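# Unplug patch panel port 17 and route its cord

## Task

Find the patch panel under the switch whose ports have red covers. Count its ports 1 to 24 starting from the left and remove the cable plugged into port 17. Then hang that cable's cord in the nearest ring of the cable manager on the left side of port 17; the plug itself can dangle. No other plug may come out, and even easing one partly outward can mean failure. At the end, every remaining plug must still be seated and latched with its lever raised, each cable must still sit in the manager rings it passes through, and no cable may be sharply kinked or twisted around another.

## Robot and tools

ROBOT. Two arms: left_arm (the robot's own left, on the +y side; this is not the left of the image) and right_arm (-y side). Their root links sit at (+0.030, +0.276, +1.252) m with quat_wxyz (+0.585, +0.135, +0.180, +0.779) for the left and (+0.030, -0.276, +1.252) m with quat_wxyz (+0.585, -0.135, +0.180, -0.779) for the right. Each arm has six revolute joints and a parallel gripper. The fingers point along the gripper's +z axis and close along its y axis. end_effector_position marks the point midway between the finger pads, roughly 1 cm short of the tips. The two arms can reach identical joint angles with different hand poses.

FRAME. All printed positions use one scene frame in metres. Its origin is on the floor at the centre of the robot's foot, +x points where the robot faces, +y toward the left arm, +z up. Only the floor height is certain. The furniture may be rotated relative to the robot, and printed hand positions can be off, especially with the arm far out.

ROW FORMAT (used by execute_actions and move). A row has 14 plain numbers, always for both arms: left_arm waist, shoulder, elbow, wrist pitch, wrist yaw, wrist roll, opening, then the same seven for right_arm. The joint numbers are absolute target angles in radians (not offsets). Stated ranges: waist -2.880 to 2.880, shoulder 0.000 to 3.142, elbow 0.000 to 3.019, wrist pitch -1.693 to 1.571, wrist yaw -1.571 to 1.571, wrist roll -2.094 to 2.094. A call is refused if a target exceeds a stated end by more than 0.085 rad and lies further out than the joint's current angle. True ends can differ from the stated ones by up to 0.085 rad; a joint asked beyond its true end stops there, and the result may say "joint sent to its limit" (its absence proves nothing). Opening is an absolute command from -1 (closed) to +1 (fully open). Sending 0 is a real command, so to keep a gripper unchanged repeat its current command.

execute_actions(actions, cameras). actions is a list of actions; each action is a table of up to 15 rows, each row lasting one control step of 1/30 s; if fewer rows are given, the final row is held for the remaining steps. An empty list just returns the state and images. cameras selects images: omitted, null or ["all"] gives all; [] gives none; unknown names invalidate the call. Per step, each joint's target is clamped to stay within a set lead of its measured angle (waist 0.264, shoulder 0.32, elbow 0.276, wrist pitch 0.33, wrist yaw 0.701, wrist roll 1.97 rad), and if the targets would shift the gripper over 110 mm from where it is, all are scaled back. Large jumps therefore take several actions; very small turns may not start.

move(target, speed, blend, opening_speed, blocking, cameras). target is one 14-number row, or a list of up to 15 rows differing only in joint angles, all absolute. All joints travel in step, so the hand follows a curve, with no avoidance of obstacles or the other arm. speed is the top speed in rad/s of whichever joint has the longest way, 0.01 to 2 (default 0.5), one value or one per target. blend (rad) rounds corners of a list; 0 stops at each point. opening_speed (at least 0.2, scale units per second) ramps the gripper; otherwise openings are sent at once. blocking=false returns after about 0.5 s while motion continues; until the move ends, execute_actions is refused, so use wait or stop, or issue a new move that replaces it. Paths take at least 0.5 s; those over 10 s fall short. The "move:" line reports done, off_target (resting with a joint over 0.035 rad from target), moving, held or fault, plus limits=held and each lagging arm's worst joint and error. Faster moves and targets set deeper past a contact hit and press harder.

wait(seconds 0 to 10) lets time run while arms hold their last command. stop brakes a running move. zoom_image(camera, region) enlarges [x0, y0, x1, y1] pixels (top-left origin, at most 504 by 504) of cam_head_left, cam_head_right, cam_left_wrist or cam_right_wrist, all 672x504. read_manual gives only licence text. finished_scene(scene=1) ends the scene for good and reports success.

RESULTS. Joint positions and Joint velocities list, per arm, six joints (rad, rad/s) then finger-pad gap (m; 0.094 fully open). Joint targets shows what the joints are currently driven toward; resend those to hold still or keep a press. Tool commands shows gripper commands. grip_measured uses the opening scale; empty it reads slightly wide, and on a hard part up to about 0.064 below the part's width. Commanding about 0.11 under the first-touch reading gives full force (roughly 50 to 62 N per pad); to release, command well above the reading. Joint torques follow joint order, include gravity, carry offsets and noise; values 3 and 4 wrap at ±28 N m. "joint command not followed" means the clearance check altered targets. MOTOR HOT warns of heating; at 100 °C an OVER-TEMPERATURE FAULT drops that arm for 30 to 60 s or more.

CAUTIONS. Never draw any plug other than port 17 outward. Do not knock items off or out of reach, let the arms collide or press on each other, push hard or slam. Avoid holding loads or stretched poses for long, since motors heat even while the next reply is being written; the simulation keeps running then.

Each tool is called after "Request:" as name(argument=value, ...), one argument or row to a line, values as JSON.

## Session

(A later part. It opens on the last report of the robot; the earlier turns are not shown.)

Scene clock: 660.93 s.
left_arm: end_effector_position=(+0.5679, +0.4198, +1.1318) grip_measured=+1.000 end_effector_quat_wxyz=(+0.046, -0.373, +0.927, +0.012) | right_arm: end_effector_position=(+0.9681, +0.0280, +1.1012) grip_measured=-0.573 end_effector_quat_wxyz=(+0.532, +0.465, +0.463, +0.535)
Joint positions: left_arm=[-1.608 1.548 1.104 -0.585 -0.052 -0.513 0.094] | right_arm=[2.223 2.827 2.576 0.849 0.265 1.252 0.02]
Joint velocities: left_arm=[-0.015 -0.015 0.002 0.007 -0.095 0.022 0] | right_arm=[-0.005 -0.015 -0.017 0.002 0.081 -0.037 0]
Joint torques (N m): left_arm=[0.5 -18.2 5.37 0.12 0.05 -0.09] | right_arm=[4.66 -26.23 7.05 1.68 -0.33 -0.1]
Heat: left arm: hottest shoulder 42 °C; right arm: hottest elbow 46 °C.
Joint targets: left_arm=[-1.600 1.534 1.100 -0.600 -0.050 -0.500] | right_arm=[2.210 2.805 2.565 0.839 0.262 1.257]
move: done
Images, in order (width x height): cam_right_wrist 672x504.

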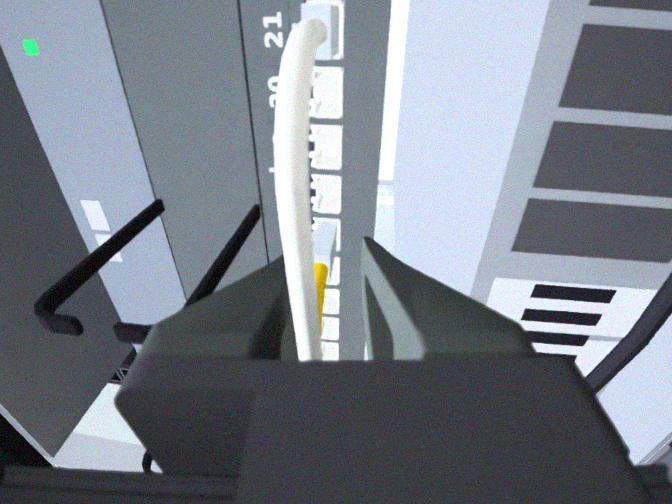

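Request:
move(
  target=[-1.6,1.534,1.1,-0.6,-0.05,-0.5,1,2.215,2.78,2.53,0.853,0.262,1.257,-0.575],
  cameras=["cam_right_wrist"],
  speed=0.1,
)

Request:
zoom_image(
  camera="cam_right_wrist",
  region=[250, 130, 450, 330],
)

Scene clock: 668.63 s.
left_arm: end_effector_position=(+0.5679, +0.4198, +1.1318) grip_measured=+1.000 end_effector_quat_wxyz=(+0.046, -0.373, +0.927, +0.012) | right_arm: end_effector_position=(+0.9673, +0.0278, +1.1010) grip_measured=-0.573 end_effector_quat_wxyz=(+0.529, +0.466, +0.469, +0.532)
Joint positions: left_arm=[-1.608 1.548 1.104 -0.585 -0.052 -0.513 0.094] | right_arm=[2.223 2.805 2.539 0.849 0.265 1.252 0.02]
Joint velocities: left_arm=[0.005 -0.015 -0.012 -0.002 -0.022 0.051 0] | right_arm=[-0.005 -0.005 -0.002 0.002 -0.11 0.037 -0.001]
Joint torques (N m): left_arm=[0.32 -18.26 5.55 0.1 0.04 -0.1] | right_arm=[5.77 -26.64 7.23 2.36 -0.3 -0.06]
Heat: left arm: hottest shoulder 42 °C; right arm: hottest elbow 45 °C.
Joint targets: left_arm=[-1.600 1.534 1.100 -0.600 -0.050 -0.500] | right_arm=[2.215 2.780 2.530 0.853 0.262 1.257]
move: done
Images, in order (width x height): cam_right_wrist 672x504.

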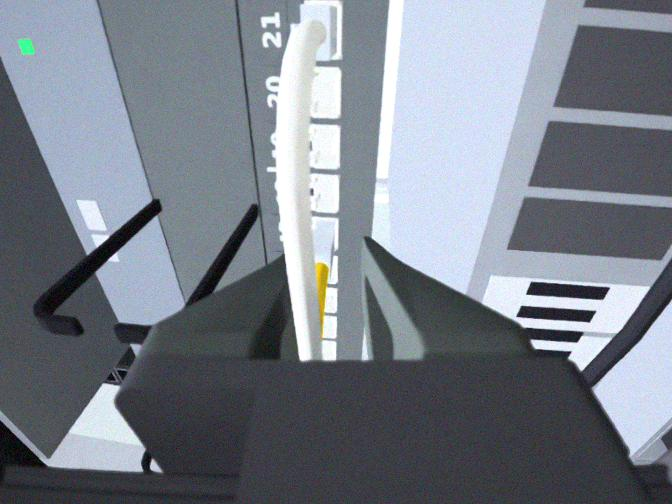

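Scaled by 2.520 from the camera's 672x504 image, which has a finer 960x720 frame.

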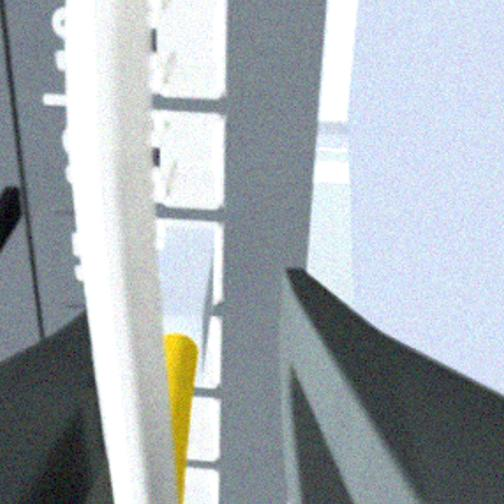

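Request:
move(
  target=[-1.6,1.534,1.1,-0.6,-0.05,-0.5,1,2.215,2.763,2.527,0.895,0.262,1.257,-0.575],
  cameras=["cam_right_wrist"],
  speed=0.1,
)

Request:
zoom_image(
  camera="cam_right_wrist",
  region=[250, 130, 450, 330],
)

Scene clock: 680.33 s.
left_arm: end_effector_position=(+0.5679, +0.4198, +1.1318) grip_measured=+1.000 end_effector_quat_wxyz=(+0.046, -0.373, +0.927, +0.012) | right_arm: end_effector_position=(+0.9687, +0.0252, +1.1115) grip_measured=-0.573 end_effector_quat_wxyz=(+0.534, +0.464, +0.460, +0.537)
Joint positions: left_arm=[-1.608 1.548 1.104 -0.585 -0.052 -0.513 0.094] | right_arm=[2.223 2.793 2.53 0.869 0.265 1.252 0.02]
Joint velocities: left_arm=[-0.005 -0.015 0.002 -0.012 -0.037 0.007 0] | right_arm=[-0.015 -0.015 -0.017 0.002 0.022 0.037 -0.001]
Joint torques (N m): left_arm=[0.62 -18.49 5.6 0.17 0.03 -0.07] | right_arm=[5.19 -27.16 7.38 3.26 -0.31 -0.08]
Heat: left arm: hottest shoulder 42 °C; right arm: hottest shoulder 44 °C.
Joint targets: left_arm=[-1.600 1.534 1.100 -0.600 -0.050 -0.500] | right_arm=[2.215 2.763 2.526 0.894 0.262 1.257]
move: done
Images, in order (width x height): cam_right_wrist 672x504.

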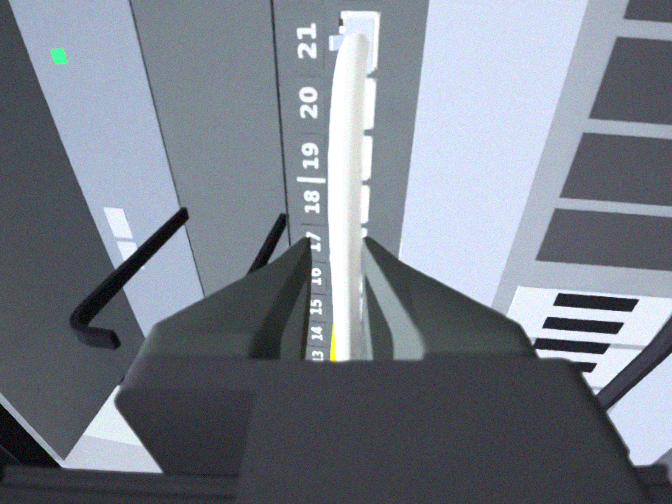

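Scaled by 2.520 from the camera's 672x504 image, which has a finer 960x720 frame.

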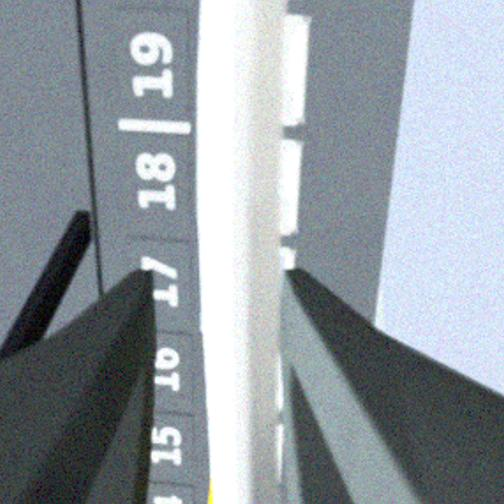

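Request:
move(
  target=[-1.6,1.534,1.1,-0.6,-0.05,-0.5,1,2.205,2.763,2.526,0.818,0.262,1.257,-0.575],
  cameras=["cam_right_wrist"],
  speed=0.1,
)

Request:
zoom_image(
  camera="cam_right_wrist",
  region=[250, 130, 450, 330],
)

Scene clock: 695.17 s.
left_arm: end_effector_position=(+0.5679, +0.4198, +1.1318) grip_measured=+1.000 end_effector_quat_wxyz=(+0.046, -0.373, +0.927, +0.012) | right_arm: end_effector_position=(+0.9720, +0.0269, +1.1095) grip_measured=-0.573 end_effector_quat_wxyz=(+0.528, +0.467, +0.471, +0.531)
Joint positions: left_arm=[-1.608 1.548 1.104 -0.585 -0.052 -0.513 0.094] | right_arm=[2.223 2.787 2.532 0.832 0.265 1.252 0.02]
Joint velocities: left_arm=[-0.005 -0.015 0.002 0.002 0.007 0.022 0] | right_arm=[-0.005 -0.005 -0.022 -0.007 -0.051 -0.081 0.001]
Joint torques (N m): left_arm=[0.5 -18.08 5.52 0.18 0.03 -0.07] | right_arm=[4.78 -26.23 7.6 1.62 -0.31 -0.07]
Heat: left arm: hottest shoulder 42 °C; right arm: hottest shoulder 44 °C.
Joint targets: left_arm=[-1.600 1.534 1.100 -0.600 -0.050 -0.500] | right_arm=[2.205 2.763 2.528 0.818 0.262 1.257]
move: done
Images, in order (width x height): cam_right_wrist 672x504.

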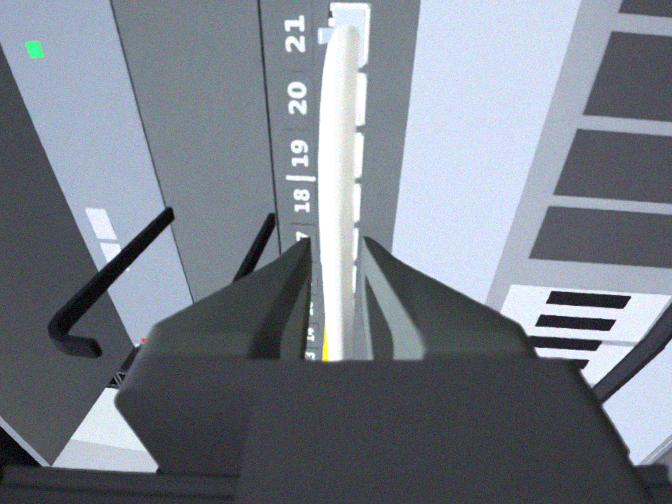

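Scaled by 2.520 from the camera's 672x504 image, which has a finer 960x720 frame.

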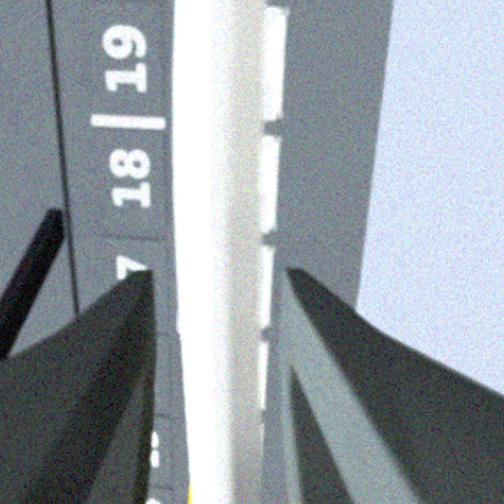

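Request:
move(
  target=[-1.6,1.534,1.1,-0.6,-0.05,-0.5,1,2.205,2.763,2.530,0.802,0.262,1.257,-0.575],
  cameras=["cam_right_wrist"],
  speed=0.1,
)

Request:
zoom_image(
  camera="cam_right_wrist",
  region=[250, 130, 450, 330],
)

Scene clock: 710.13 s.
left_arm: end_effector_position=(+0.5679, +0.4198, +1.1318) grip_measured=+1.000 end_effector_quat_wxyz=(+0.046, -0.373, +0.927, +0.012) | right_arm: end_effector_position=(+0.9724, +0.0280, +1.1060) grip_measured=-0.573 end_effector_quat_wxyz=(+0.525, +0.468, +0.477, +0.527)
Joint positions: left_arm=[-1.608 1.548 1.104 -0.585 -0.052 -0.513 0.094] | right_arm=[2.223 2.787 2.532 0.817 0.265 1.252 0.02]
Joint velocities: left_arm=[-0.015 -0.024 0.012 0.007 -0.037 0.007 0] | right_arm=[-0.005 -0.005 0.007 -0.002 0.007 0.022 0]
Joint torques (N m): left_arm=[0.21 -18.26 5.53 0.01 0.02 -0.05] | right_arm=[5.19 -26.23 7.54 1.74 -0.34 -0.04]
Heat: left arm: hottest shoulder 42 °C; right arm: hottest shoulder 43 °C.
Joint targets: left_arm=[-1.600 1.534 1.100 -0.600 -0.050 -0.500] | right_arm=[2.205 2.763 2.530 0.802 0.262 1.257]
move: done
Images, in order (width x height): cam_right_wrist 672x504.

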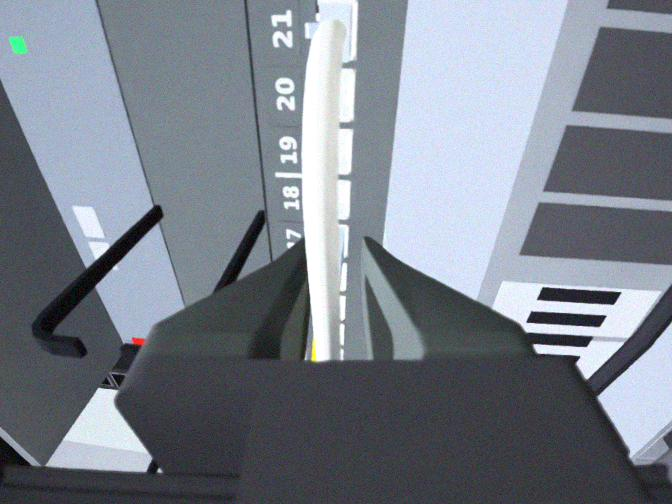

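Scaled by 2.520 from the camera's 672x504 image, which has a finer 960x720 frame.

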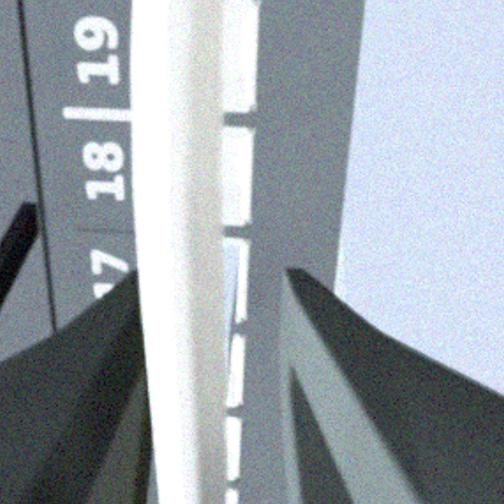

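Request:
move(
  target=[-1.6,1.534,1.1,-0.6,-0.05,-0.5,1,2.205,2.763,2.530,0.802,0.262,1.257,-1],
  cameras=["cam_right_wrist"],
  opening_speed=0.3,
)

Request:
zoom_image(
  camera="cam_right_wrist",
  region=[250, 130, 450, 330],
)

Scene clock: 722.60 s.
left_arm: end_effector_position=(+0.5679, +0.4198, +1.1318) grip_measured=+1.000 end_effector_quat_wxyz=(+0.046, -0.373, +0.927, +0.012) | right_arm: end_effector_position=(+0.9726, +0.0284, +1.1059) grip_measured=-0.861 end_effector_quat_wxyz=(+0.524, +0.468, +0.478, +0.527)
Joint positions: left_arm=[-1.608 1.548 1.104 -0.585 -0.052 -0.513 0.094] | right_arm=[2.223 2.785 2.53 0.814 0.263 1.252 0.007]
Joint velocities: left_arm=[-0.005 0.005 0.002 -0.012 0.037 -0.037 0] | right_arm=[-0.005 -0.015 -0.007 -0.017 0.022 -0.051 0]
Joint torques (N m): left_arm=[0.38 -18.14 5.59 0.08 0 -0.09] | right_arm=[5.3 -25.76 7.64 1.68 -0.26 -0.09]
Heat: left arm: hottest shoulder 42 °C; right arm: hottest shoulder 43 °C.
Joint targets: left_arm=[-1.600 1.534 1.100 -0.600 -0.050 -0.500] | right_arm=[2.205 2.764 2.528 0.802 0.262 1.257]
move: done
Images, in order (width x height): cam_right_wrist 672x504.

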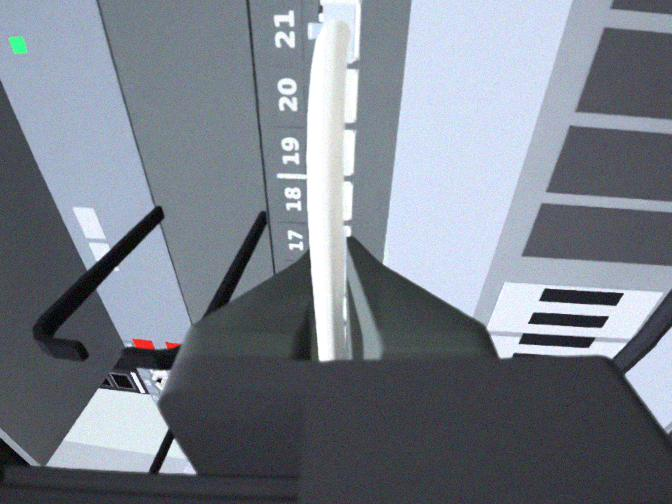

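Scaled by 2.520 from the camera's 672x504 image, which has a finer 960x720 frame.

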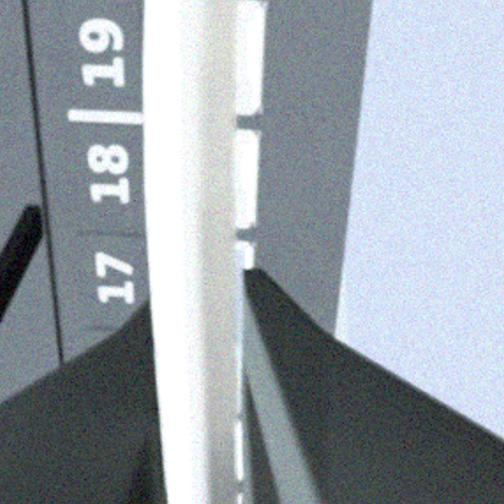

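Request:
move(
  target=[-1.9,2.388,1.4256,1.431,0.5,0,-0.9,2.205,2.763,2.530,0.802,0.262,1.257,-1],
  cameras=["cam_left_wrist"],
)

Request:
zoom_image(
  camera="cam_left_wrist",
  region=[200, 20, 500, 220],
)

Scene clock: 796.57 s.
left_arm: end_effector_position=(+0.7716, +0.1663, +1.0525) grip_measured=-0.897 end_effector_quat_wxyz=(-0.691, -0.119, -0.677, +0.224) | right_arm: end_effector_position=(+0.9726, +0.0281, +1.1058) grip_measured=-0.861 end_effector_quat_wxyz=(+0.524, +0.469, +0.478, +0.527)
Joint positions: left_arm=[-1.884 2.378 1.402 1.401 0.49 -0.016 0.005] | right_arm=[2.223 2.785 2.53 0.814 0.265 1.252 0.007]
Joint velocities: left_arm=[0.005 -0.005 -0.002 -0.002 -0.037 -0.037 -0.001] | right_arm=[-0.005 -0.005 0.007 -0.002 -0.051 0.037 0.001]
Joint torques (N m): left_arm=[-4.07 -19.6 5.08 2.95 0.23 -0.06] | right_arm=[4.6 -25.99 7.8 1.5 -0.3 -0.09]
Heat: left arm: hottest shoulder 42 °C; right arm: hottest shoulder 51 °C.
Joint targets: left_arm=[-1.900 2.388 1.426 1.430 0.492 -0.001] | right_arm=[2.205 2.763 2.530 0.802 0.263 1.257]
move: done
Images, in order (width x height): cam_left_wrist 672x504.

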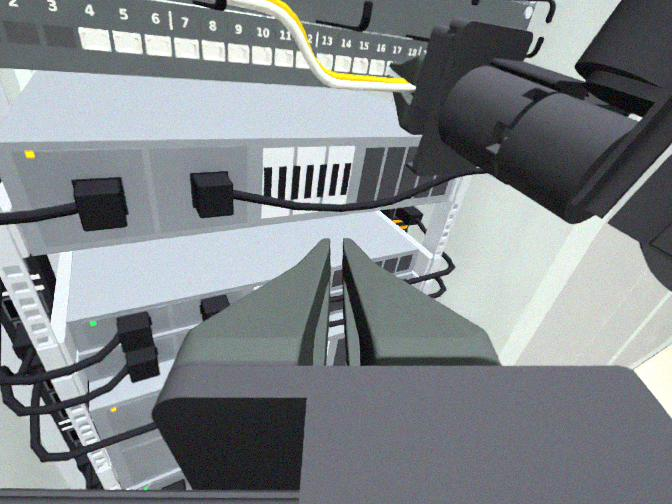

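Scaled by 1.680 from the camera's 672x504 image, which has a finer 960x720 frame.

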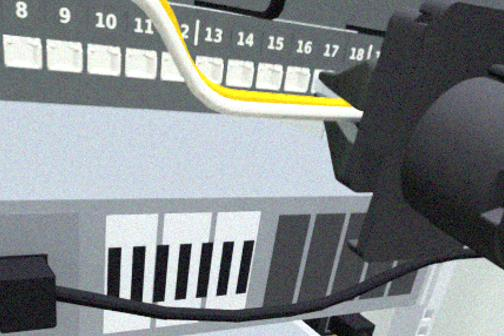

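Request:
zoom_image(
  camera="cam_left_wrist",
  region=[370, 30, 450, 130],
)

Scaled by 5.040 from the camera's 672x504 image, which has a finer 960x720 frame.

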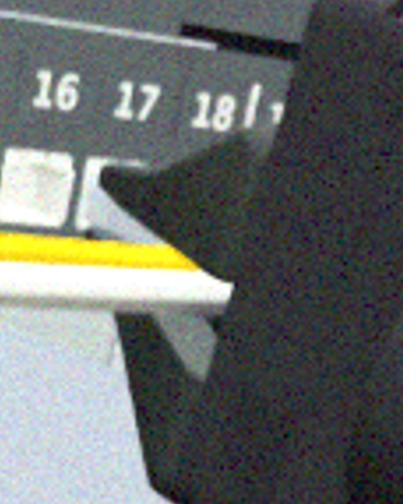

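Request:
move(
  target=[-1.9,2.388,1.4256,1.431,0.5,0,-0.9,2.222,2.70,2.378,0.921,0.262,1.257,-1],
  cameras=["cam_right_wrist","cam_left_wrist"],
  speed=0.1,
)

Request:
zoom_image(
  camera="cam_left_wrist",
  region=[370, 30, 450, 130],
)

Request:
zoom_image(
  camera="cam_right_wrist",
  region=[250, 0, 450, 200],
)

Scene clock: 826.73 s.
left_arm: end_effector_position=(+0.7710, +0.1652, +1.0527) grip_measured=-0.897 end_effector_quat_wxyz=(-0.691, -0.123, -0.676, +0.226) | right_arm: end_effector_position=(+0.9594, +0.0214, +1.1076) grip_measured=-0.864 end_effector_quat_wxyz=(+0.525, +0.466, +0.476, +0.529)
Joint positions: left_arm=[-1.884 2.378 1.402 1.401 0.497 -0.013 0.005] | right_arm=[2.22 2.723 2.389 0.899 0.257 1.252 0.006]
Joint velocities: left_arm=[0.005 -0.015 -0.002 -0.002 -0.037 0.037 0] | right_arm=[-0.005 0.005 -0.002 -0.002 -0.007 0.037 0]
Joint torques (N m): left_arm=[-4.54 -19.55 5.03 2.81 0.23 -0.04] | right_arm=[6.24 -26.11 6.64 3.17 -0.05 -0.1]
Heat: left arm: hottest shoulder 40 °C; right arm: hottest shoulder 51 °C.
Joint targets: left_arm=[-1.900 2.388 1.426 1.431 0.500 0.001] | right_arm=[2.221 2.699 2.379 0.922 0.261 1.257]
move: done
Images, in order (width x height): cam_left_wrist 672x504, cam_right_wrist 672x504.

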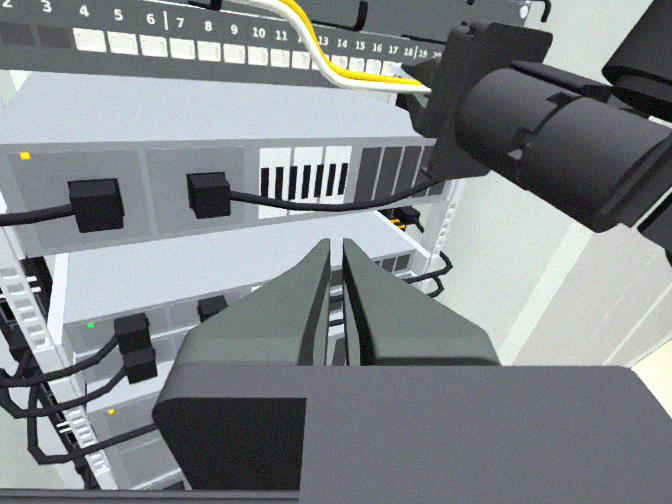

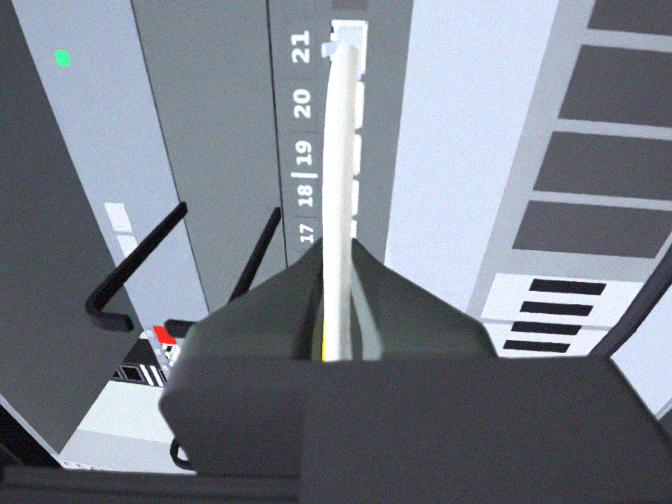

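Scaled by 5.040 from the camera's 672x504 image, which has a finer 960x720 frame.

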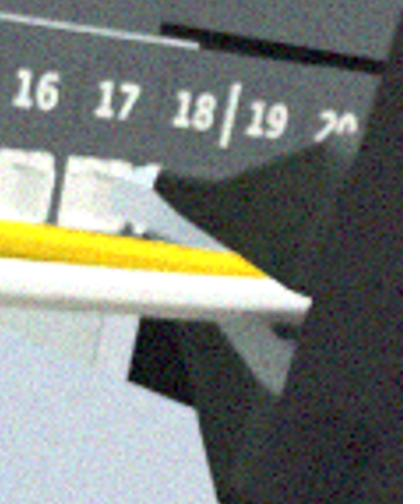

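Scaled by 2.520 from the camera's 672x504 image, which has a finer 960x720 frame.

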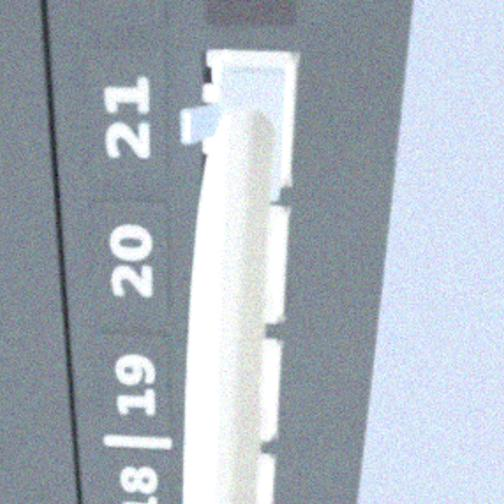

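Request:
zoom_image(
  camera="cam_left_wrist",
  region=[230, 0, 450, 130],
)

Request:
zoom_image(
  camera="cam_head_left",
  region=[240, 275, 380, 345],
)

Request:
execute_actions(
  actions=[],
  cameras=["cam_head_left","cam_head_right"],
)

Request:
zoom_image(
  camera="cam_head_left",
  region=[240, 275, 340, 345],
)

Request:
zoom_image(
  camera="cam_head_right",
  region=[230, 275, 330, 345],
)

Scaled by 2.291 from the camera's 672x504 image, which has a finer 960x720 frame.

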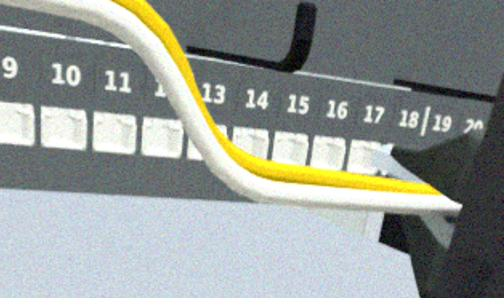

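This scene's latest camera images include none from cam_head_left. They are from: cam_left_wrist, cam_right_wrist. cam_head_left's image comes with the result of a call that names it in "cameras".

Scene clock: 979.83 s.
left_arm: end_effector_position=(+0.7710, +0.1652, +1.0527) grip_measured=-0.897 end_effector_quat_wxyz=(-0.691, -0.123, -0.676, +0.226) | right_arm: end_effector_position=(+0.9594, +0.0214, +1.1076) grip_measured=-0.864 end_effector_quat_wxyz=(+0.525, +0.466, +0.476, +0.529)
Joint positions: left_arm=[-1.884 2.378 1.402 1.401 0.497 -0.013 0.005] | right_arm=[2.22 2.723 2.389 0.899 0.257 1.252 0.006]
Joint velocities: left_arm=[-0.015 -0.005 -0.002 -0.007 0.066 -0.066 0] | right_arm=[0.005 0.015 -0.022 0.022 0.066 0.037 0]
Joint torques (N m): left_arm=[-4.37 -19.31 5.09 2.82 0.23 -0.05] | right_arm=[6.24 -26.52 6.6 3.04 -0.05 -0.01]
Heat: left arm: hottest shoulder 41 °C; right arm: hottest shoulder 45 °C.
Joint targets: left_arm=[-1.900 2.388 1.426 1.431 0.500 0.001] | right_arm=[2.221 2.699 2.380 0.922 0.261 1.257]
Tool commands: left_gripper/opening=-0.9 right_gripper/opening=-1.0
Images, in order (width x height): cam_head_left 672x504, cam_head_right 672x504.

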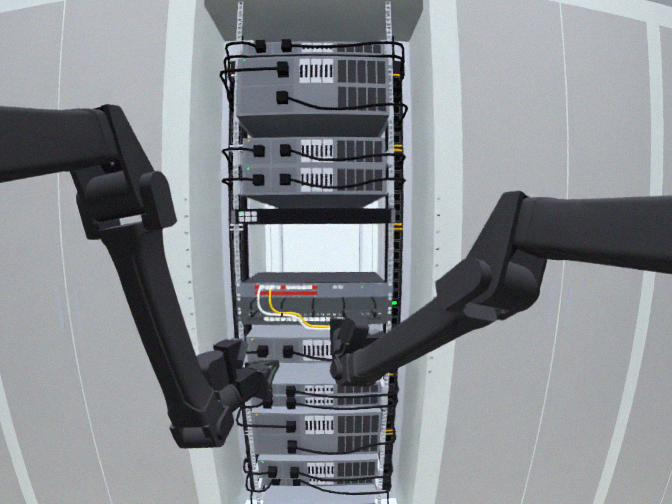

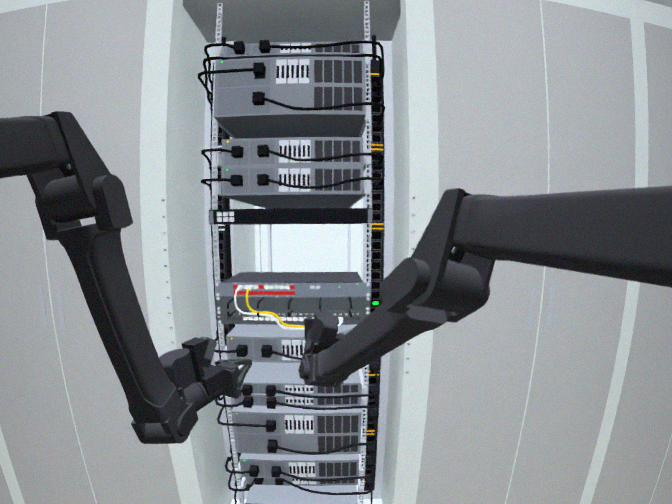

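Scaled by 5.040 from the camera's 672x504 image, which has a finer 960x720 frame.

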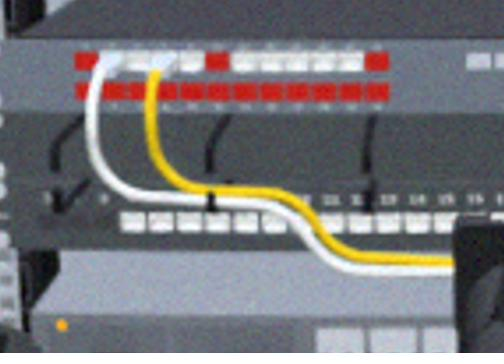

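Scaled by 5.040 from the camera's 672x504 image, which has a finer 960x720 frame.

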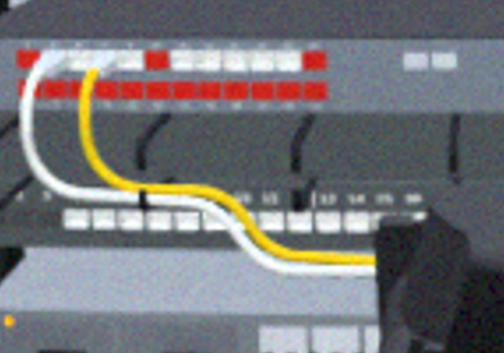

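Request:
move(
  target=[-1.9,2.388,1.4256,1.431,0.5,0,-0.9,2.225,2.666,2.294,0.974,0.261,1.257,-1],
  cameras=["cam_left_wrist","cam_right_wrist"],
  speed=0.1,
)

Request:
zoom_image(
  camera="cam_left_wrist",
  region=[370, 20, 470, 120],
)

Request:
zoom_image(
  camera="cam_right_wrist",
  region=[250, 0, 450, 200],
)

Scene clock: 1025.53 s.
left_arm: end_effector_position=(+0.7710, +0.1652, +1.0527) grip_measured=-0.897 end_effector_quat_wxyz=(-0.691, -0.123, -0.676, +0.226) | right_arm: end_effector_position=(+0.9488, +0.0179, +1.1078) grip_measured=-0.864 end_effector_quat_wxyz=(+0.526, +0.465, +0.475, +0.530)
Joint positions: left_arm=[-1.884 2.378 1.402 1.401 0.497 -0.013 0.005] | right_arm=[2.22 2.687 2.305 0.952 0.257 1.252 0.006]
Joint velocities: left_arm=[0.005 -0.015 -0.002 -0.012 -0.022 0.007 0] | right_arm=[-0.015 -0.005 -0.017 -0.012 -0.037 0.022 0]
Joint torques (N m): left_arm=[-4.19 -19.49 4.98 2.89 0.23 -0.07] | right_arm=[6.24 -26.23 6.34 3.22 0 -0.11]
Heat: left arm: hottest shoulder 41 °C; right arm: hottest shoulder 45 °C.
Joint targets: left_arm=[-1.900 2.388 1.426 1.431 0.500 0.000] | right_arm=[2.225 2.666 2.293 0.974 0.261 1.257]
move: done
Images, in order (width x height): cam_left_wrist 672x504, cam_right_wrist 672x504.

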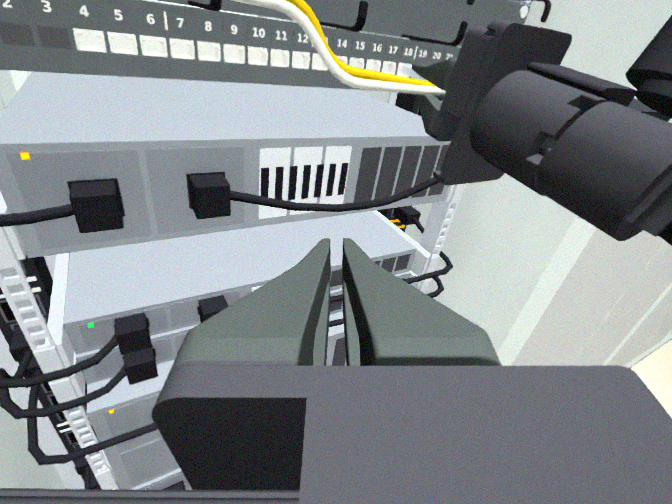

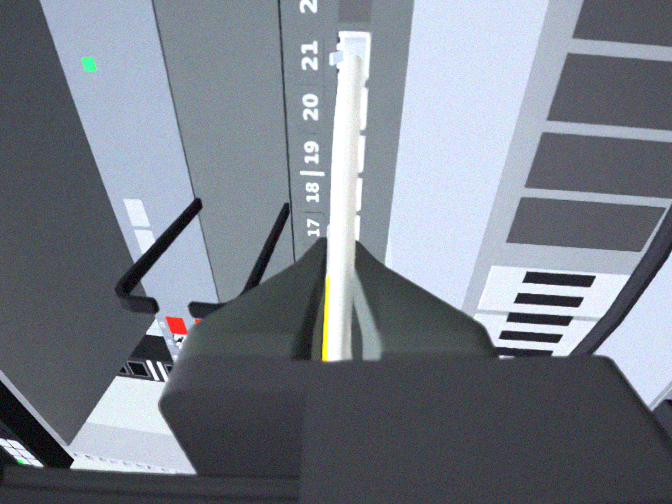

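Scaled by 5.040 from the camera's 672x504 image, which has a finer 960x720 frame.

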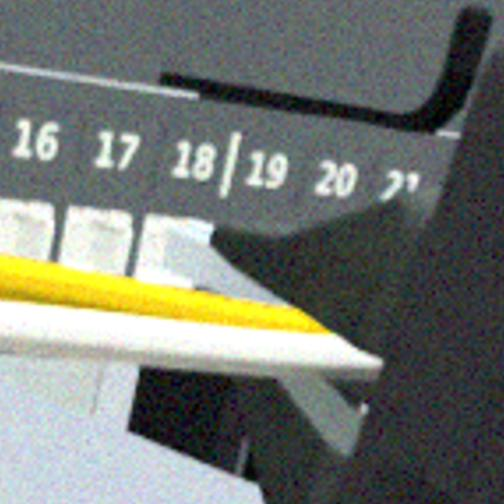

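Scaled by 2.520 from the camera's 672x504 image, which has a finer 960x720 frame.

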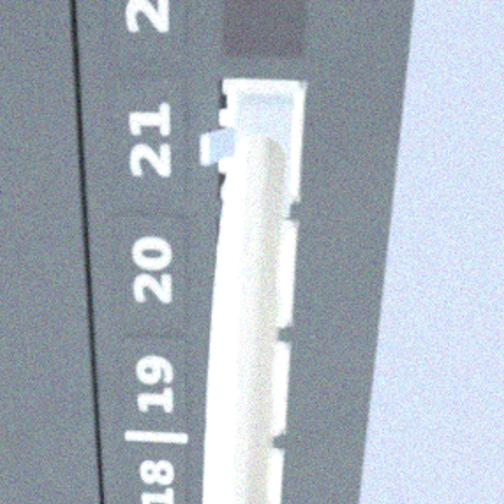

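Request:
move(
  target=[-1.9,2.388,1.4256,1.431,0.5,0,-0.9,2.28,2.672,2.270,0.974,0.305,1.257,-1],
  cameras=["cam_left_wrist","cam_right_wrist"],
  speed=0.1,
)

Request:
zoom_image(
  camera="cam_left_wrist",
  region=[370, 20, 470, 120],
)

Request:
zoom_image(
  camera="cam_right_wrist",
  region=[250, 0, 450, 200],
)

Scene clock: 1036.77 s.
left_arm: end_effector_position=(+0.7710, +0.1652, +1.0527) grip_measured=-0.897 end_effector_quat_wxyz=(-0.691, -0.123, -0.676, +0.226) | right_arm: end_effector_position=(+0.9370, +0.0352, +1.1027) grip_measured=-0.864 end_effector_quat_wxyz=(+0.521, +0.480, +0.475, +0.522)
Joint positions: left_arm=[-1.884 2.378 1.402 1.401 0.497 -0.013 0.005] | right_arm=[2.247 2.687 2.285 0.955 0.306 1.252 0.006]
Joint velocities: left_arm=[-0.015 -0.005 0.007 -0.007 -0.066 -0.051 0.001] | right_arm=[-0.005 -0.005 0.022 0.007 0.007 -0.007 0]
Joint torques (N m): left_arm=[-4.07 -19.49 5.14 2.93 0.23 -0.06] | right_arm=[8.29 -24.76 6.08 2.91 -0.26 -0.08]
Heat: left arm: hottest shoulder 41 °C; right arm: hottest shoulder 48 °C.
Joint targets: left_arm=[-1.900 2.388 1.426 1.431 0.500 0.000] | right_arm=[2.280 2.673 2.271 0.974 0.306 1.257]
move: done
Images, in order (width x height): cam_left_wrist 672x504, cam_right_wrist 672x504.

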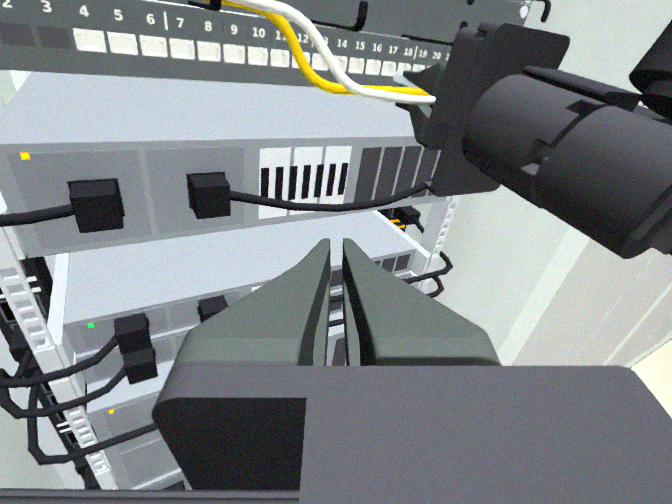

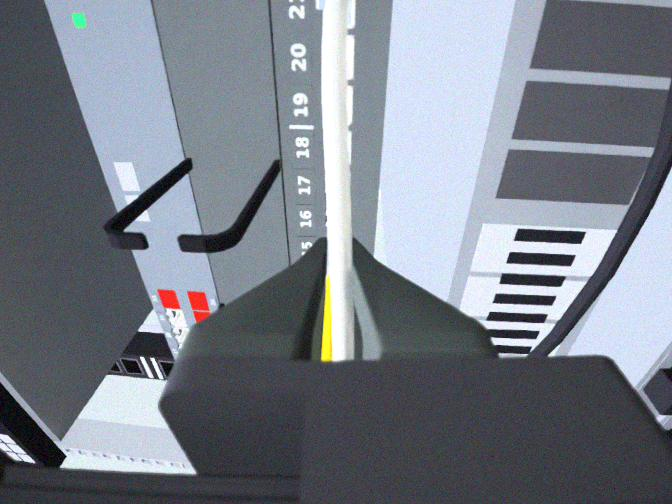

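Scaled by 5.040 from the camera's 672x504 image, which has a finer 960x720 frame.

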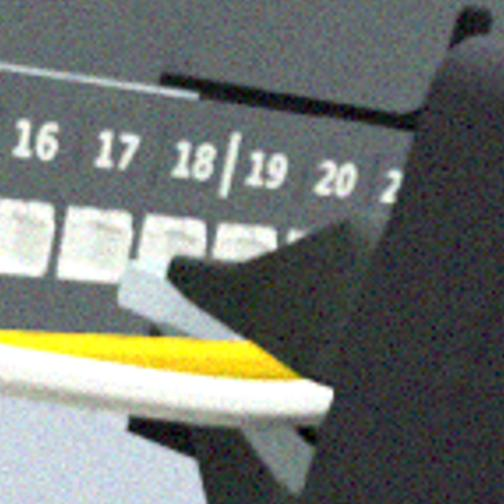

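Scaled by 2.520 from the camera's 672x504 image, which has a finer 960x720 frame.

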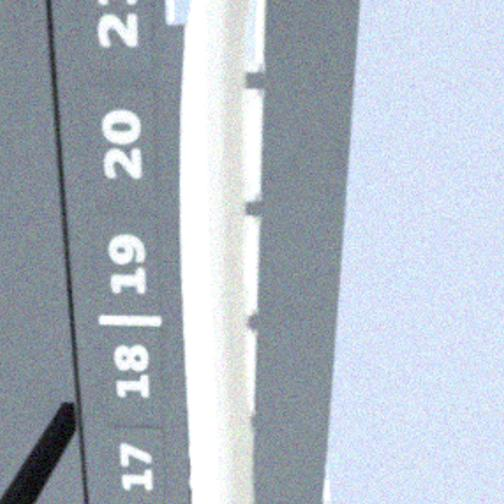

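Request:
zoom_image(
  camera="cam_left_wrist",
  region=[220, 0, 420, 130],
)

Scaled by 2.520 from the camera's 672x504 image, which has a finer 960x720 frame.

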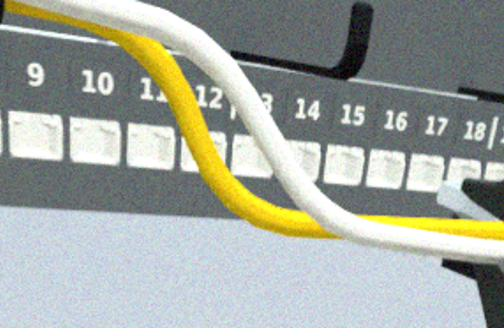

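Request:
move(
  target=[-2.10,2.31,1.515,1.28,-0.19,-0.27,-0.70,2.28,2.672,2.270,0.974,0.305,1.257,-1],
  cameras=["cam_left_wrist","cam_right_wrist"],
  speed=0.35,
)

Request:
zoom_image(
  camera="cam_left_wrist",
  region=[230, 60, 430, 260],
)

Scene clock: 1110.27 s.
left_arm: end_effector_position=(+0.8051, +0.1399, +1.0667) grip_measured=-0.703 end_effector_quat_wxyz=(-0.694, +0.053, -0.695, +0.180) | right_arm: end_effector_position=(+0.9370, +0.0352, +1.1027) grip_measured=-0.864 end_effector_quat_wxyz=(+0.521, +0.480, +0.475, +0.522)
Joint positions: left_arm=[-2.006 2.373 1.453 1.354 0.068 -0.145 0.014] | right_arm=[2.247 2.687 2.285 0.955 0.306 1.252 0.006]
Joint velocities: left_arm=[0.005 -0.005 -0.002 0.002 0.022 -0.022 0] | right_arm=[-0.005 -0.005 -0.012 -0.017 -0.037 -0.022 0]
Joint torques (N m): left_arm=[-3.6 -20.89 3.69 1.95 0.28 -0.09] | right_arm=[8 -25 6.02 3.04 -0.27 -0.13]
Heat: left arm: hottest shoulder 41 °C; right arm: hottest shoulder 48 °C.
Joint targets: left_arm=[-1.999 2.374 1.452 1.356 0.071 -0.140] | right_arm=[2.280 2.672 2.270 0.974 0.305 1.257]
move: held (left_arm; a check stopped the path); limits=held; left_arm: the wrist yaw is farthest, 0.258 rad from its target
joint command not followed: on one or more control steps a check withheld the commanded joint targets of the left arm, and it was not sent them on those steps.
cause: the commanded joint targets, or the way to them, would bring a part of the robot too close to another arm (this arm's gripper housing and the right arm's wrist (the part past joint 5), at the place that arm is still heading or pushing toward).
Images, in order (width x height): cam_left_wrist 672x504, cam_right_wrist 672x504.

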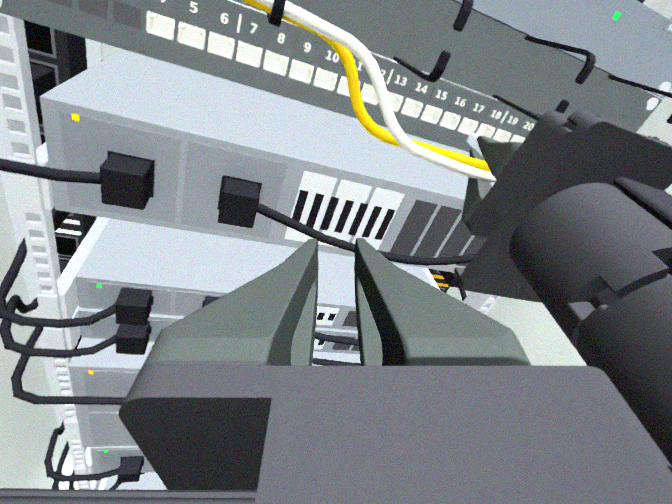

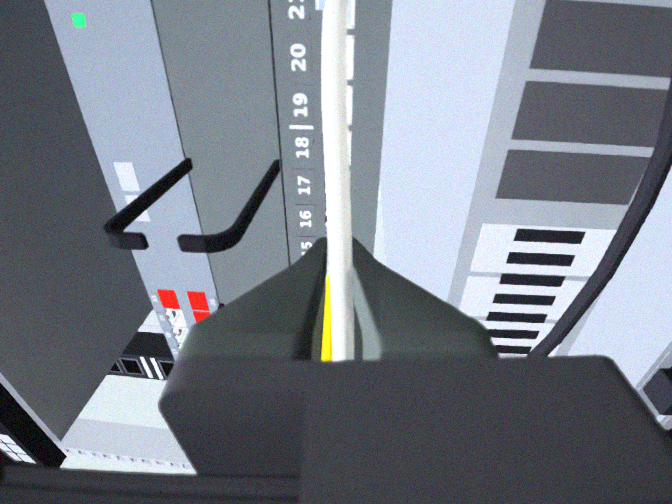

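Scaled by 2.520 from the camera's 672x504 image, which has a finer 960x720 frame.

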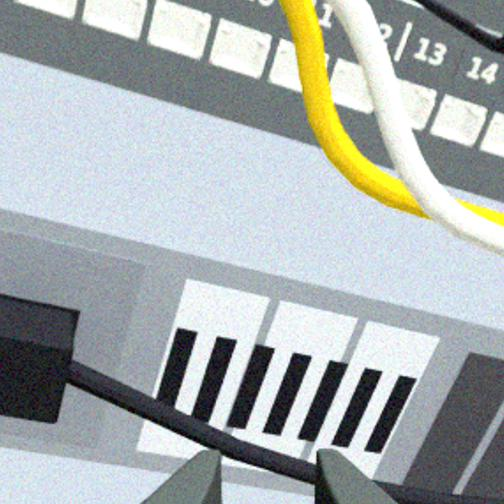

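Request:
move(
  target=[-1.962,2.275,1.547,1.14,0.337,-0.225,-0.70,2.28,2.672,2.270,0.974,0.305,1.257,-1],
  cameras=["cam_left_wrist"],
  speed=0.3,
)

Request:
zoom_image(
  camera="cam_left_wrist",
  region=[230, 60, 430, 260],
)

Scene clock: 1160.53 s.
left_arm: end_effector_position=(+0.8397, +0.1197, +1.1004) grip_measured=-0.703 end_effector_quat_wxyz=(-0.654, -0.012, -0.702, +0.282) | right_arm: end_effector_position=(+0.9370, +0.0352, +1.1027) grip_measured=-0.864 end_effector_quat_wxyz=(+0.521, +0.480, +0.475, +0.522)
Joint positions: left_arm=[-1.979 2.298 1.517 1.158 0.333 -0.21 0.014] | right_arm=[2.247 2.687 2.285 0.955 0.306 1.252 0.006]
Joint velocities: left_arm=[-0.005 -0.015 -0.017 -0.002 -0.022 -0.066 -0.001] | right_arm=[-0.005 -0.015 0.007 -0.007 -0.022 -0.037 0.001]
Joint torques (N m): left_arm=[-2.49 -24.29 7.35 1.32 0.27 -0.28] | right_arm=[8.12 -25.23 5.94 2.89 -0.29 -0.05]
Heat: left arm: hottest shoulder 43 °C; right arm: hottest shoulder 48 °C.
Joint targets: left_arm=[-1.961 2.276 1.546 1.141 0.336 -0.225] | right_arm=[2.280 2.672 2.270 0.974 0.305 1.257]
move: done
Images, in order (width x height): cam_left_wrist 672x504.

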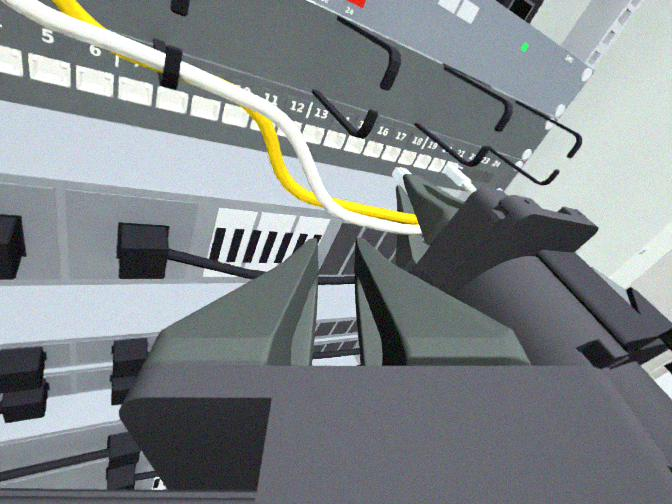

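Scaled by 2.520 from the camera's 672x504 image, which has a finer 960x720 frame.

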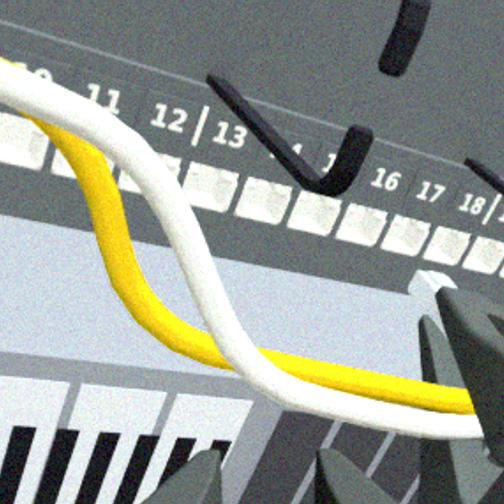

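Request:
execute_actions(
  actions=[],
)

Scene clock: 1222.77 s.
left_arm: end_effector_position=(+0.8397, +0.1196, +1.1000) grip_measured=-0.703 end_effector_quat_wxyz=(-0.653, -0.011, -0.702, +0.283) | right_arm: end_effector_position=(+0.9370, +0.0352, +1.1027) grip_measured=-0.864 end_effector_quat_wxyz=(+0.521, +0.480, +0.475, +0.522)
Joint positions: left_arm=[-1.979 2.298 1.517 1.156 0.333 -0.212 0.014] | right_arm=[2.247 2.687 2.285 0.955 0.306 1.252 0.006]
Joint velocities: left_arm=[-0.005 -0.015 -0.002 0.007 0.007 -0.051 0] | right_arm=[-0.005 0.005 0.012 0.007 -0.066 0.081 0]
Joint torques (N m): left_arm=[-2.32 -24.23 7.25 1.18 0.25 -0.3] | right_arm=[8.47 -24.82 5.86 3.02 -0.29 -0.13]
Heat: left arm: hottest shoulder 43 °C; right arm: hottest shoulder 48 °C.
Joint targets: left_arm=[-1.961 2.276 1.546 1.139 0.336 -0.226] | right_arm=[2.280 2.672 2.270 0.974 0.305 1.257]
Tool commands: left_gripper/opening=-0.7 right_gripper/opening=-1.0

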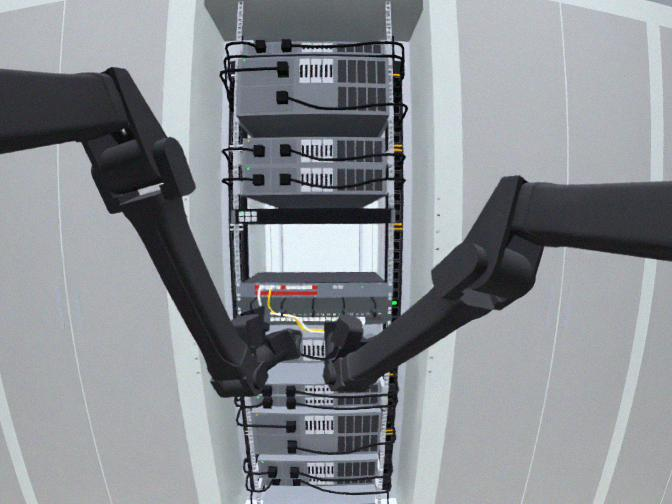

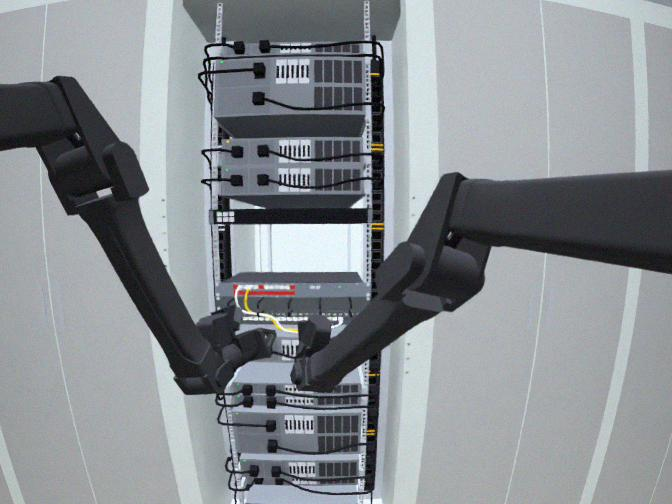

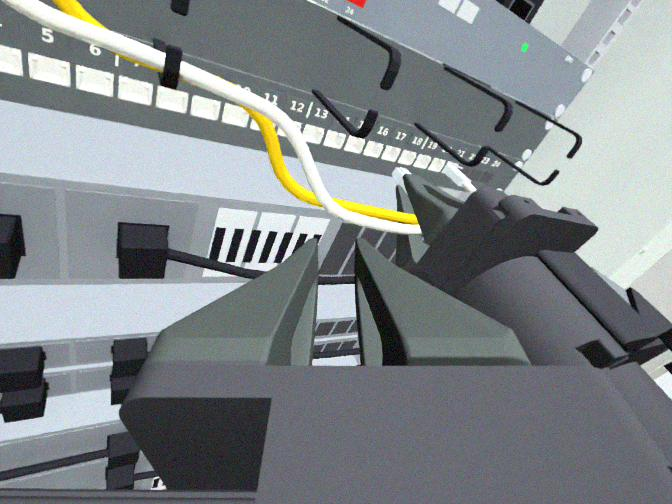

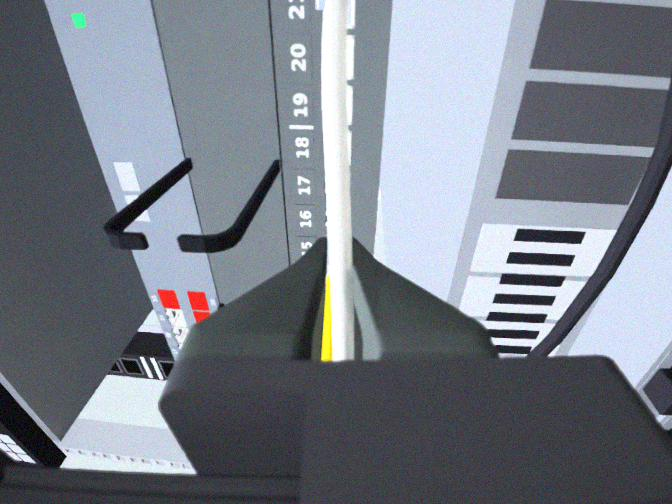

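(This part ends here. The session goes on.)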